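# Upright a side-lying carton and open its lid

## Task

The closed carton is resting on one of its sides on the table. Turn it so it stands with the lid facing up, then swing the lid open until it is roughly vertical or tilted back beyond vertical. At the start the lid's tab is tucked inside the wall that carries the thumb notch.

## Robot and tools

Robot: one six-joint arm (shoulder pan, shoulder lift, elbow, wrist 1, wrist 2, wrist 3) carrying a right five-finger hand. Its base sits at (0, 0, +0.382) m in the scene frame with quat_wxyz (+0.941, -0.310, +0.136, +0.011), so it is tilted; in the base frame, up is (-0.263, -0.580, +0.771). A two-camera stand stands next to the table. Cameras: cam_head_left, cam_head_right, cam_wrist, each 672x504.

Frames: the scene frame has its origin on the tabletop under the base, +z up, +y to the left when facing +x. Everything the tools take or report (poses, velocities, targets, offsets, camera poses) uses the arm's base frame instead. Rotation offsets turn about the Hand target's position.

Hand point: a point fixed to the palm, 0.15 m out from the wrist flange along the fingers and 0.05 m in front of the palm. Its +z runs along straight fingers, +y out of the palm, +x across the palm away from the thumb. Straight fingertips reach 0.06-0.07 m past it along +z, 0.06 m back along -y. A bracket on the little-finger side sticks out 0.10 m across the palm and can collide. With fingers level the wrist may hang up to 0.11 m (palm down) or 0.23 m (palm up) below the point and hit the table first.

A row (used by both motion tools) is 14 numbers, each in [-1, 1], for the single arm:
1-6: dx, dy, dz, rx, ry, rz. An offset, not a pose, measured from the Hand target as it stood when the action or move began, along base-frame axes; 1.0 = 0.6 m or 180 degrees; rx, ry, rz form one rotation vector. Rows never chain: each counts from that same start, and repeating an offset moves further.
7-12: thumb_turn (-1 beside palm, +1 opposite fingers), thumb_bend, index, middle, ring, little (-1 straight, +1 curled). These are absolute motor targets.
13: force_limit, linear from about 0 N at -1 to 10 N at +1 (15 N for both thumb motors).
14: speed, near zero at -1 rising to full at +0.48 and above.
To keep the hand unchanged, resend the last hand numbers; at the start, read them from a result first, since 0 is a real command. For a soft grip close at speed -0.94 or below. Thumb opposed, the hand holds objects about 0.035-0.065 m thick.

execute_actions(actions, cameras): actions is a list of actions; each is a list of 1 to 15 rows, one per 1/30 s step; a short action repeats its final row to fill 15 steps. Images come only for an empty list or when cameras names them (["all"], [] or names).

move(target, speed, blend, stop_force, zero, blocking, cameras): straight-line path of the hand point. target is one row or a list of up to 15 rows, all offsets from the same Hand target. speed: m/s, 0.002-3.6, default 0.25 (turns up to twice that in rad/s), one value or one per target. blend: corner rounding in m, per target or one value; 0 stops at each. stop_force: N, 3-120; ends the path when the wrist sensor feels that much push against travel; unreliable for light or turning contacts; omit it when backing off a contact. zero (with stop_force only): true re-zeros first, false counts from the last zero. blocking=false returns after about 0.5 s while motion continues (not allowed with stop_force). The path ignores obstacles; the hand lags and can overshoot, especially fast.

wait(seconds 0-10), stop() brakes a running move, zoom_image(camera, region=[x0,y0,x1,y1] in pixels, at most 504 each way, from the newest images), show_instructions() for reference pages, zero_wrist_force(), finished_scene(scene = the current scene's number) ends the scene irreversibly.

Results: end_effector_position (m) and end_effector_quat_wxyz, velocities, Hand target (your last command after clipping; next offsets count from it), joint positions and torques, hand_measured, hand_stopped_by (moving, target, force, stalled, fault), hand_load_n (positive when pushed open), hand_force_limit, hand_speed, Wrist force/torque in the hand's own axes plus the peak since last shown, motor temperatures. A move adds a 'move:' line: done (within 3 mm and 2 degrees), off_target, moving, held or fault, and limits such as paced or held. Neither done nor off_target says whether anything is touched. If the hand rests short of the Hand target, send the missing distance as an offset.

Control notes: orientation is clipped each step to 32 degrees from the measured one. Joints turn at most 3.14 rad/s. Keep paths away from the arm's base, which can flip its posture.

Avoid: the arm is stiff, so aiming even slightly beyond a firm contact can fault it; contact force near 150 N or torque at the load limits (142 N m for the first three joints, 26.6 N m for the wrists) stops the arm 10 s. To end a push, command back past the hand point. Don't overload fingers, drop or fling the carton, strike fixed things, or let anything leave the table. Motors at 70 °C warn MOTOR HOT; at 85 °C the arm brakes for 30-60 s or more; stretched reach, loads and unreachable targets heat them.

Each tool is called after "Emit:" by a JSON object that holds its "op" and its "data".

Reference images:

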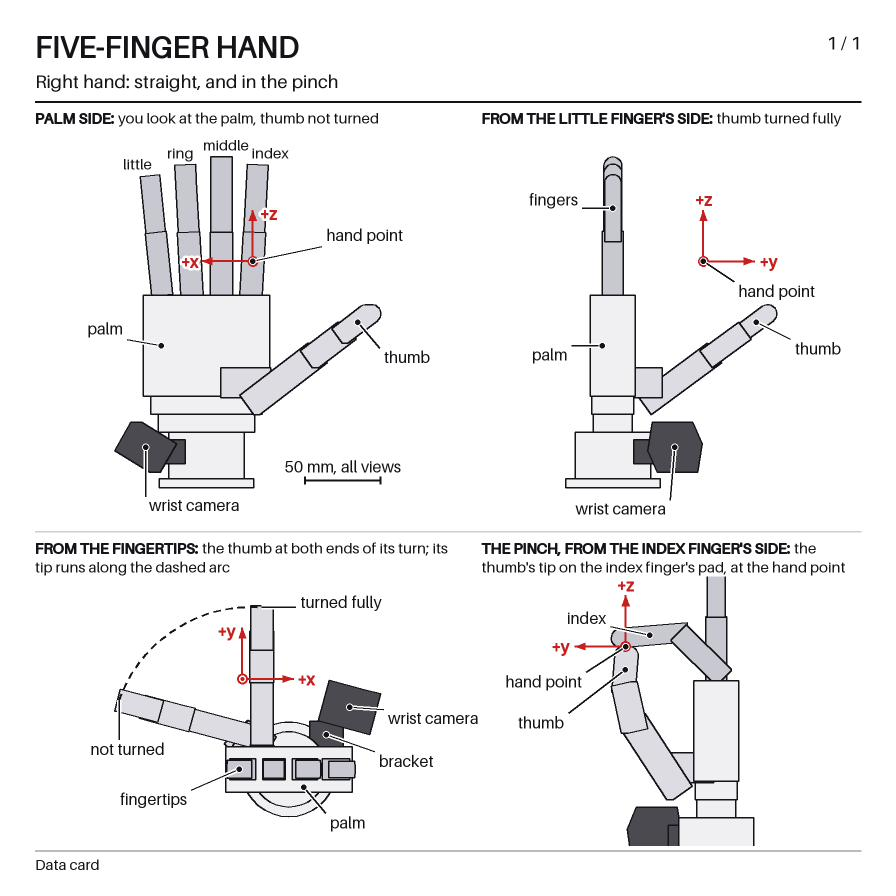

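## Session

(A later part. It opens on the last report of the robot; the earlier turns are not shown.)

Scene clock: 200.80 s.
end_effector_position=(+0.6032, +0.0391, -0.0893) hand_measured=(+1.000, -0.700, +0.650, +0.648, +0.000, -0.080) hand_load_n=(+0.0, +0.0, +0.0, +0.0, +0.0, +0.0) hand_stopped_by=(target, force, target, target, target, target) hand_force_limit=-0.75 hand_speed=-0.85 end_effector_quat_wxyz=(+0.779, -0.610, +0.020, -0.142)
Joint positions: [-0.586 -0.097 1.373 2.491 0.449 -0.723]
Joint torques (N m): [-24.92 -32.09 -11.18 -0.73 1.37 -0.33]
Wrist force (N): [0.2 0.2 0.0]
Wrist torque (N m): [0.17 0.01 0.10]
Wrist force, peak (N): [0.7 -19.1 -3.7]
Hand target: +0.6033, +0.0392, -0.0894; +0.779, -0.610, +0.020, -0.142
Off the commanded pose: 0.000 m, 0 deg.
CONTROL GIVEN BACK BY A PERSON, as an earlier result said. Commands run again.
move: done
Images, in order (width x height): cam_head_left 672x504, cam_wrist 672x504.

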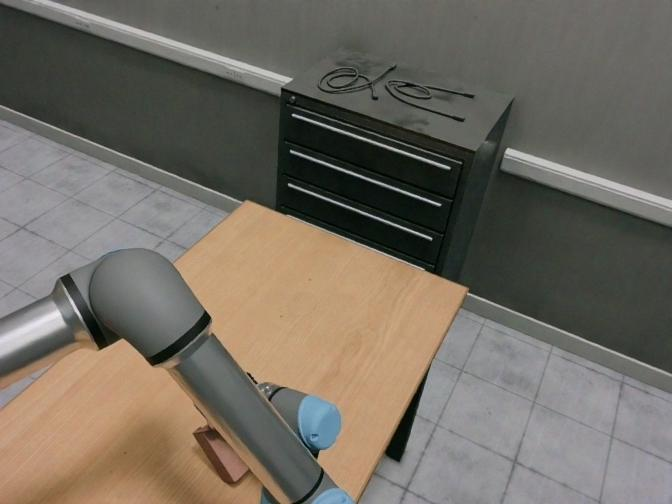

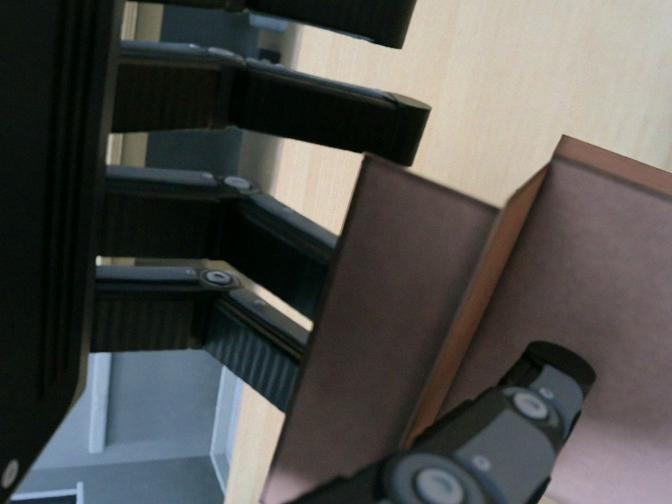

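Emit:
{"op": "move", "data": {"target": [-0.0143,-0.0765,-0.0372,0.0533,-0.0138,0.0078,1,0.0,0.65,0.65,0.0,-0.08,-0.75,-0.85], "speed": 0.05, "cameras": ["cam_wrist","cam_head_left","cam_head_right"]}}

Emit:
{"op": "zoom_image", "data": {"camera": "cam_head_left", "region": [160, 370, 300, 504]}}

Scene clock: 203.67 s.
end_effector_position=(+0.5947, -0.0068, -0.1118) hand_measured=(+1.000, -0.700, +0.650, +0.648, +0.000, -0.080) hand_load_n=(+0.0, +0.0, +0.0, +0.0, +0.0, +0.0) hand_stopped_by=(target, force, target, target, target, target) hand_force_limit=-0.75 hand_speed=-0.85 end_effector_quat_wxyz=(+0.829, -0.540, +0.008, -0.143) end_effector_velocity=(+0.000, +0.001, +0.000) end_effector_angular_velocity=(-0.004, +0.001, -0.001)
Joint positions: [-0.645 0.034 1.241 2.669 0.618 -0.857]
Joint velocities: [0.001 -0.003 0.004 -0.005 -0.004 0.003]
Joint torques (N m): [-25.9 -47.42 0.11 -2.65 -0.39 2.4]
Wrist force (N): [0.3 0.1 0.1]
Wrist torque (N m): [0.16 -0.01 0.26]
Wrist force, peak (N): [0.3 -0.1 0.6]
Hand target: +0.5947, -0.0067, -0.1117; +0.829, -0.540, +0.008, -0.143
Off the commanded pose: 0.000 m, 0 deg.
move: done

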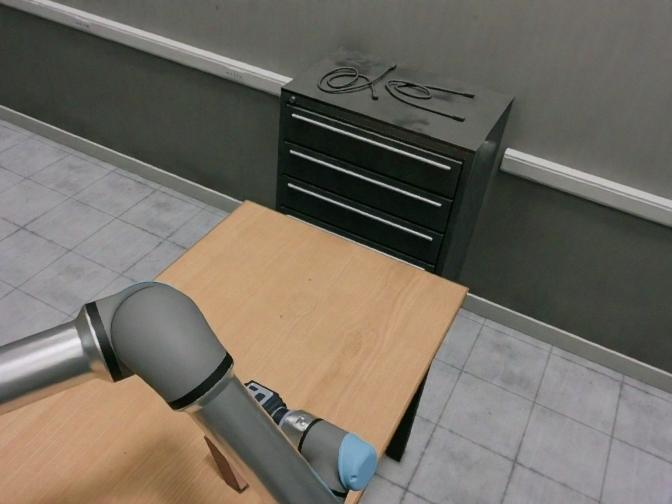

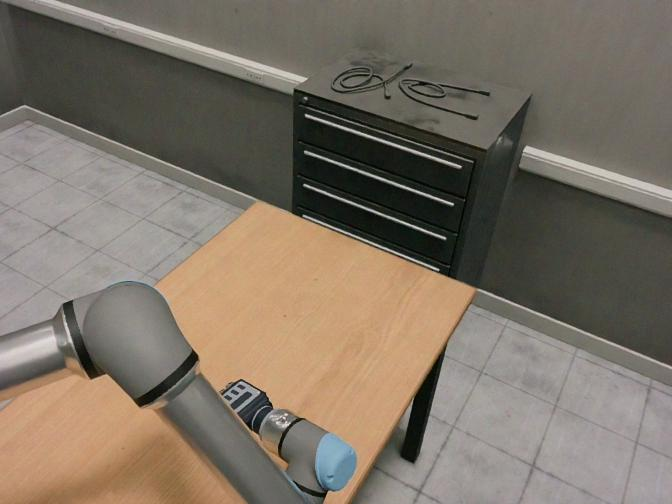

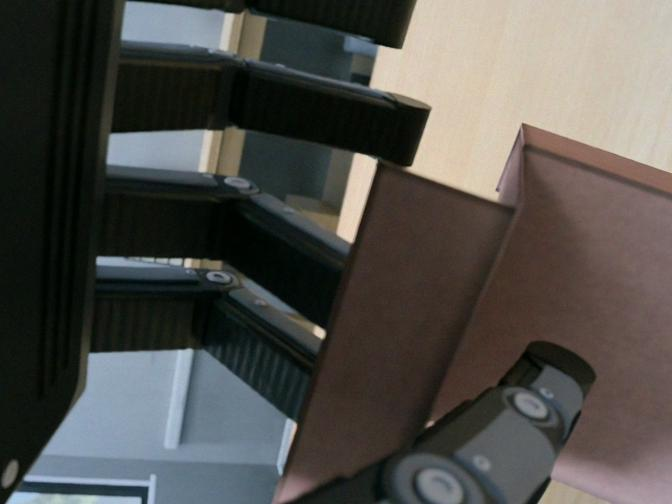

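Scaled by 3.600.

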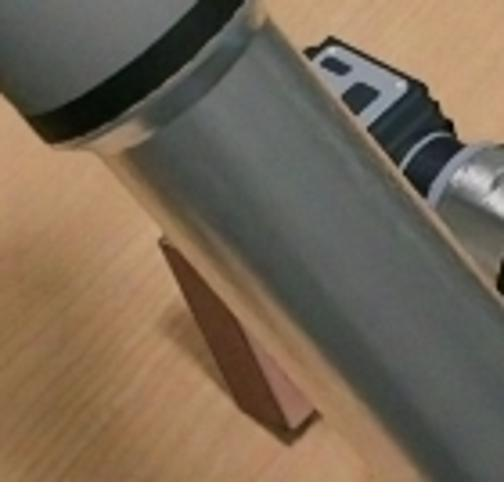

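Emit:
{"op": "move", "data": {"target": [-0.0061,-0.0495,-0.0459,0.0533,-0.0138,0.0078,1,0.0,0.65,0.65,0.0,-0.08,-0.75,-0.85], "speed": 0.04, "cameras": ["cam_wrist","cam_head_left","cam_head_right"]}}

Emit:
{"op": "zoom_image", "data": {"camera": "cam_head_left", "region": [160, 370, 300, 504]}}

Scene clock: 206.43 s.
end_effector_position=(+0.5911, -0.0365, -0.1393) hand_measured=(+1.000, -0.700, +0.650, +0.648, +0.000, -0.080) hand_load_n=(+0.0, +0.5, +0.0, +0.0, +0.0, +0.0) hand_stopped_by=(target, force, target, target, target, target) hand_force_limit=-0.75 hand_speed=-0.85 end_effector_quat_wxyz=(+0.873, -0.466, -0.005, -0.144) end_effector_velocity=(+0.000, +0.000, +0.000) end_effector_angular_velocity=(-0.005, +0.002, -0.003)
Joint positions: [-0.664 0.181 1.066 2.847 0.769 -0.964]
Joint velocities: [-0.001 -0.002 0.004 -0.005 -0.005 0.002]
Joint torques (N m): [-31.17 -50.32 -0.8 -2.61 -0.48 2.13]
Wrist force (N): [0.0 0.2 0.1]
Wrist torque (N m): [0.17 0.05 0.28]
Wrist force, peak (N): [-0.1 -17.7 -5.1]
Hand target: +0.5911, -0.0364, -0.1393; +0.873, -0.466, -0.005, -0.144
Off the commanded pose: 0.000 m, 0 deg.
move: done

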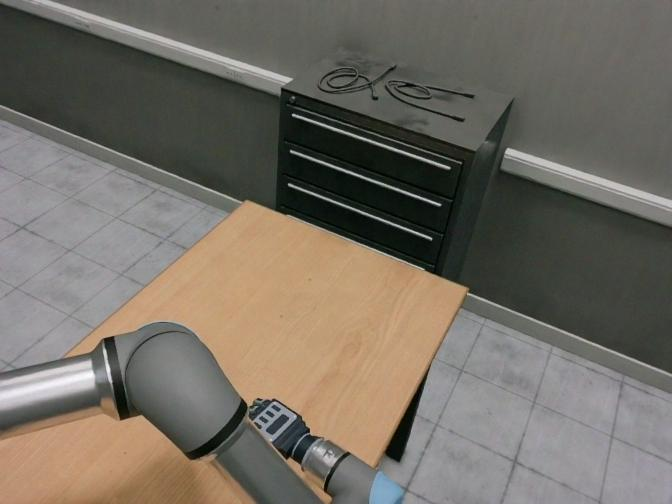

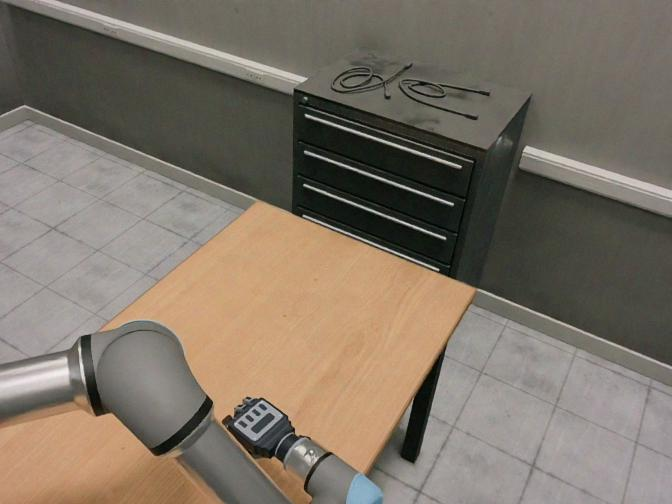

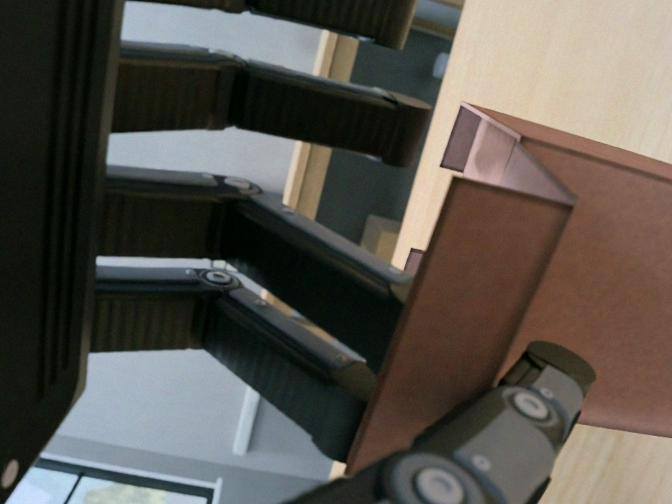

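Scaled by 3.600.

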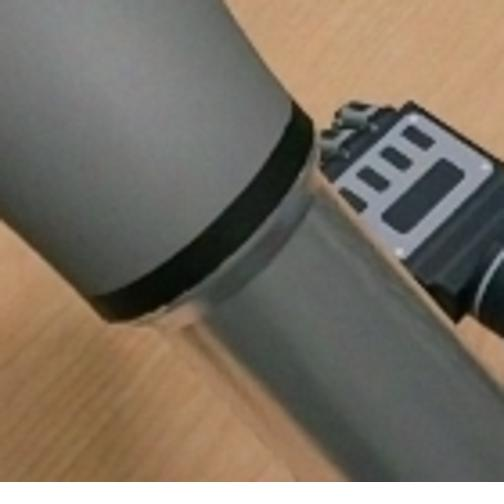

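Emit:
{"op": "move", "data": {"target": [[0,0,0,0,0,0,1,-1,-1,-1,-1,-1,-0.3,-0.5],[-0.0128,-0.0905,-0.0725,0,0,0,1,-1,-1,-1,-1,-1,-0.3,-0.5]], "speed": 0.06, "cameras": ["cam_wrist","cam_head_left","cam_head_right"]}}

Scene clock: 210.00 s.
end_effector_position=(+0.5833, -0.0907, -0.1828) hand_measured=(+1.000, -1.000, -1.000, -1.000, -1.000, -1.000) hand_load_n=(+0.0, +0.0, +0.0, +0.0, +0.0, +0.0) hand_stopped_by=(target, target, target, target, target, target) hand_force_limit=-0.30 hand_speed=-0.50 end_effector_quat_wxyz=(+0.873, -0.466, -0.005, -0.144)
Joint positions: [-0.737 0.336 0.802 2.898 0.813 -0.881]
Joint torques (N m): [-27.11 -50.35 -6.52 -2.56 -0.39 -2.44]
Wrist force (N): [0.3 0.3 0.0]
Wrist torque (N m): [0.18 0.00 0.18]
Wrist force, peak (N): [0.1 0.3 -0.8]
Hand target: +0.5834, -0.0907, -0.1828; +0.873, -0.466, -0.005, -0.144
Off the commanded pose: 0.000 m, 0 deg.
move: done

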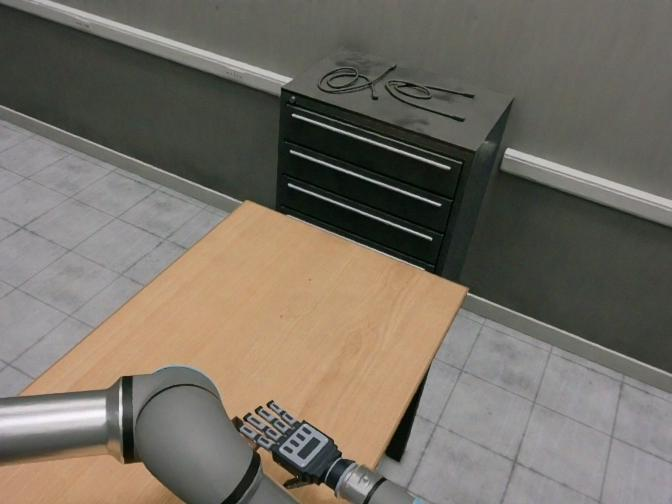

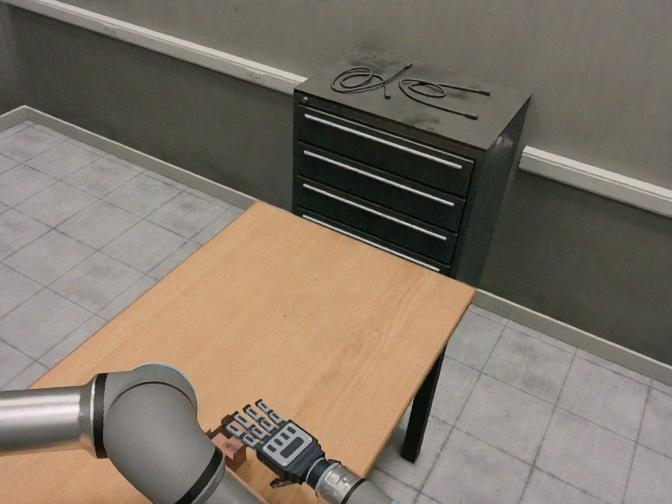

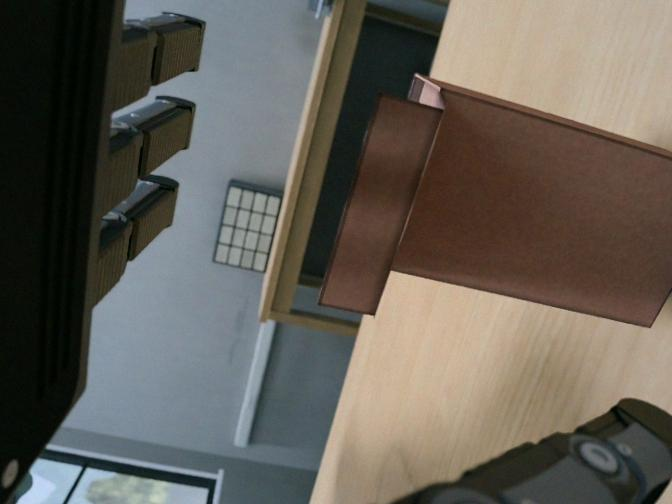

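Emit:
{"op": "move", "data": {"target": [-0.075,-0.2,0.16,0,0,0,1,-1,-1,-1,-1,-1,-0.3,-0.5], "speed": 0.2, "cameras": ["cam_wrist","cam_head_left","cam_head_right"]}}

Emit:
{"op": "zoom_image", "data": {"camera": "cam_head_right", "region": [150, 370, 290, 504]}}

Scene clock: 211.40 s.
end_effector_position=(+0.5384, -0.2107, -0.0868) hand_measured=(+1.000, -1.000, -1.000, -1.000, -1.000, -1.000) hand_load_n=(+0.0, +0.0, +0.0, -0.5, +0.0, +0.0) hand_stopped_by=(target, target, target, target, target, target) hand_force_limit=-0.30 hand_speed=-0.50 end_effector_quat_wxyz=(+0.873, -0.466, -0.005, -0.144)
Joint positions: [-0.91 0.15 0.922 2.854 0.929 -0.713]
Joint torques (N m): [-34.59 -42.56 -23.87 -1.71 -0.6 -2.23]
Wrist force (N): [0.2 0.3 -0.2]
Wrist torque (N m): [0.17 0.02 0.29]
Wrist force, peak (N): [0.1 2.3 0.5]
Hand target: +0.5384, -0.2107, -0.0868; +0.873, -0.466, -0.005, -0.144
Off the commanded pose: 0.000 m, 0 deg.
move: done

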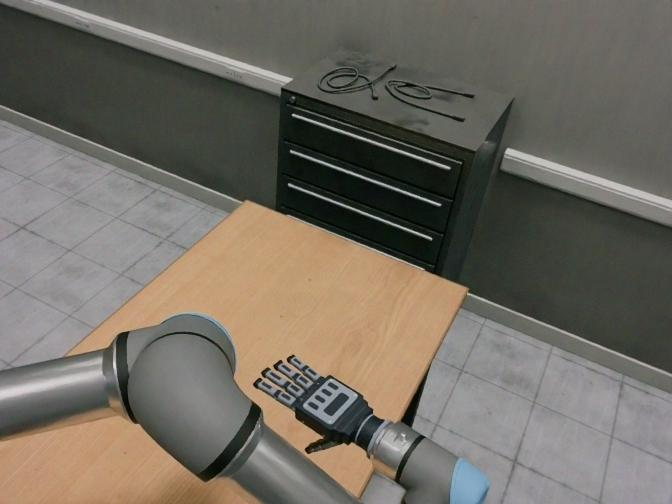

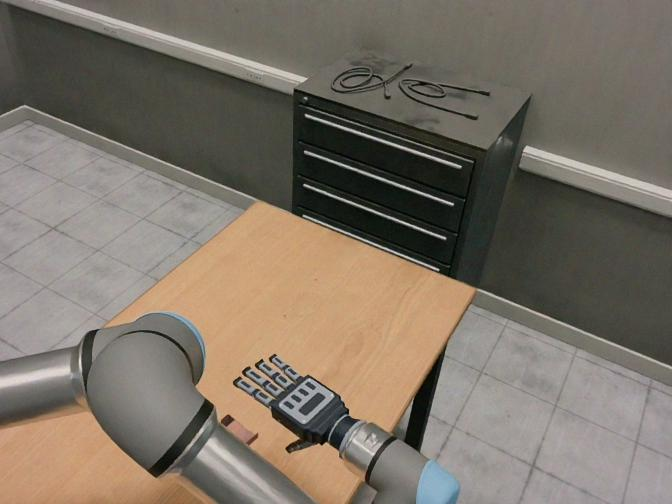

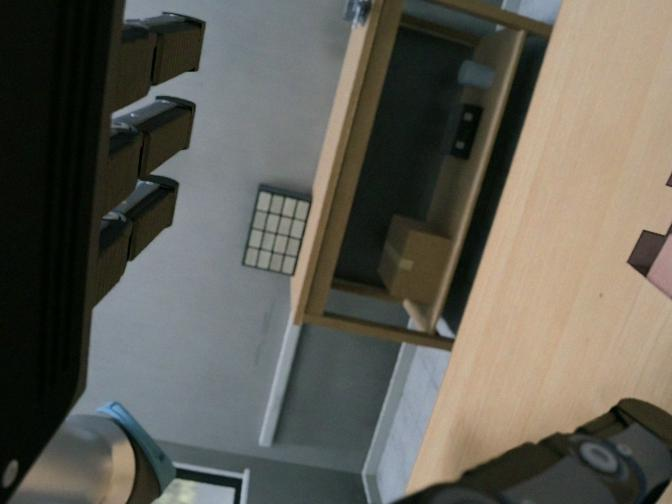

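Scaled by 3.600.

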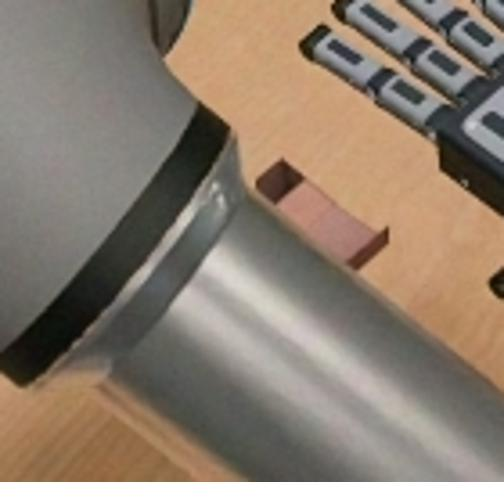

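Emit:
{"op": "move", "data": {"target": [0.0527,0.4366,0.4115,-0.506,0.1308,-0.074,1,-1,-1,-1,-1,-1,-0.3,-0.5], "speed": 0.4, "cameras": ["cam_head_left","cam_head_right"]}}

Emit:
{"op": "zoom_image", "data": {"camera": "cam_head_left", "region": [150, 370, 290, 504]}}

Emit:
{"op": "zoom_image", "data": {"camera": "cam_head_right", "region": [150, 370, 290, 504]}}

Scene clock: 214.37 s.
end_effector_position=(+0.5700, +0.0512, +0.1601) hand_measured=(+1.000, -1.000, -1.000, -1.000, -1.000, -1.000) hand_load_n=(+0.0, +0.0, +0.0, +0.0, +0.0, +0.0) hand_stopped_by=(target, target, target, target, target, target) hand_force_limit=-0.30 hand_speed=-0.50 end_effector_quat_wxyz=(-0.247, +0.959, -0.103, +0.099)
Joint positions: [-0.278 -0.946 1.167 1.227 1.046 1.539]
Joint torques (N m): [-16.36 -46.43 -14.82 -0.32 2.41 1.8]
Wrist force (N): [0.2 -0.1 -0.2]
Wrist torque (N m): [0.02 0.00 0.20]
Wrist force, peak (N): [0.1 -2.1 -0.8]
Hand target: +0.5700, +0.0512, +0.1601; -0.247, +0.959, -0.103, +0.099
Off the commanded pose: 0.000 m, 0 deg.
move: done
Images, in order (width x height): cam_head_left 672x504, cam_head_right 672x504.

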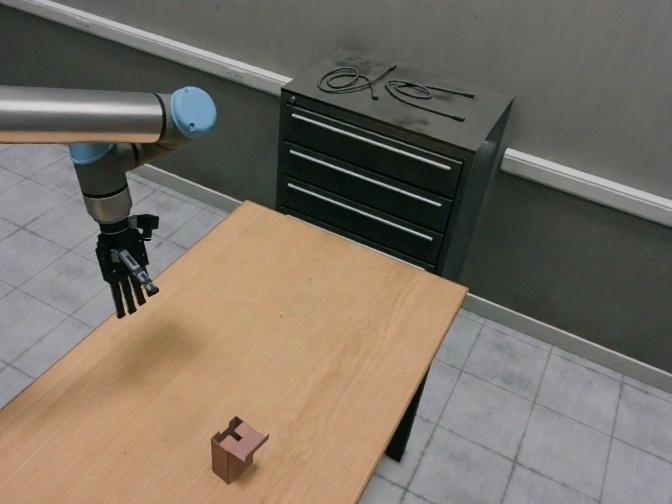

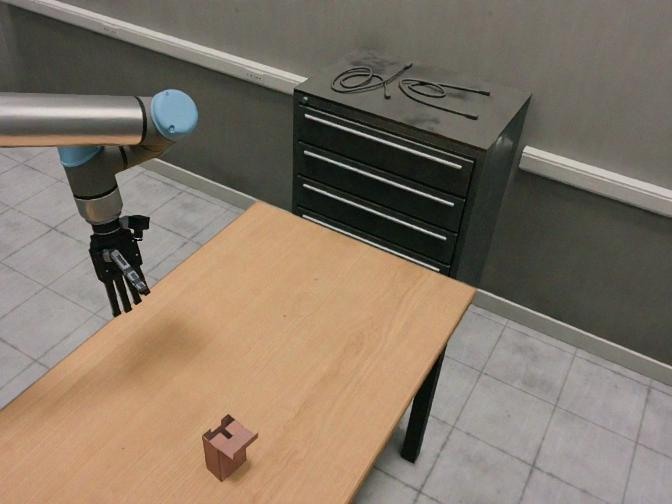

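Scaled by 3.600.

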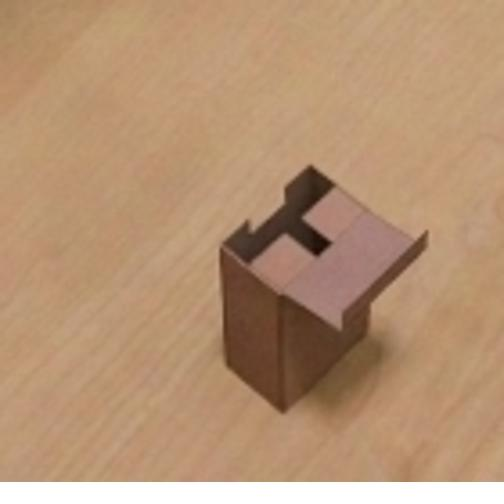

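Scaled by 3.600.

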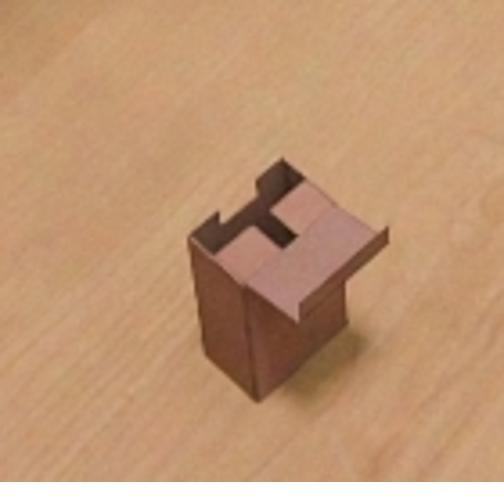

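Emit:
{"op": "finished_scene", "data": {"scene": 1}}

The scene is finished: the task was done.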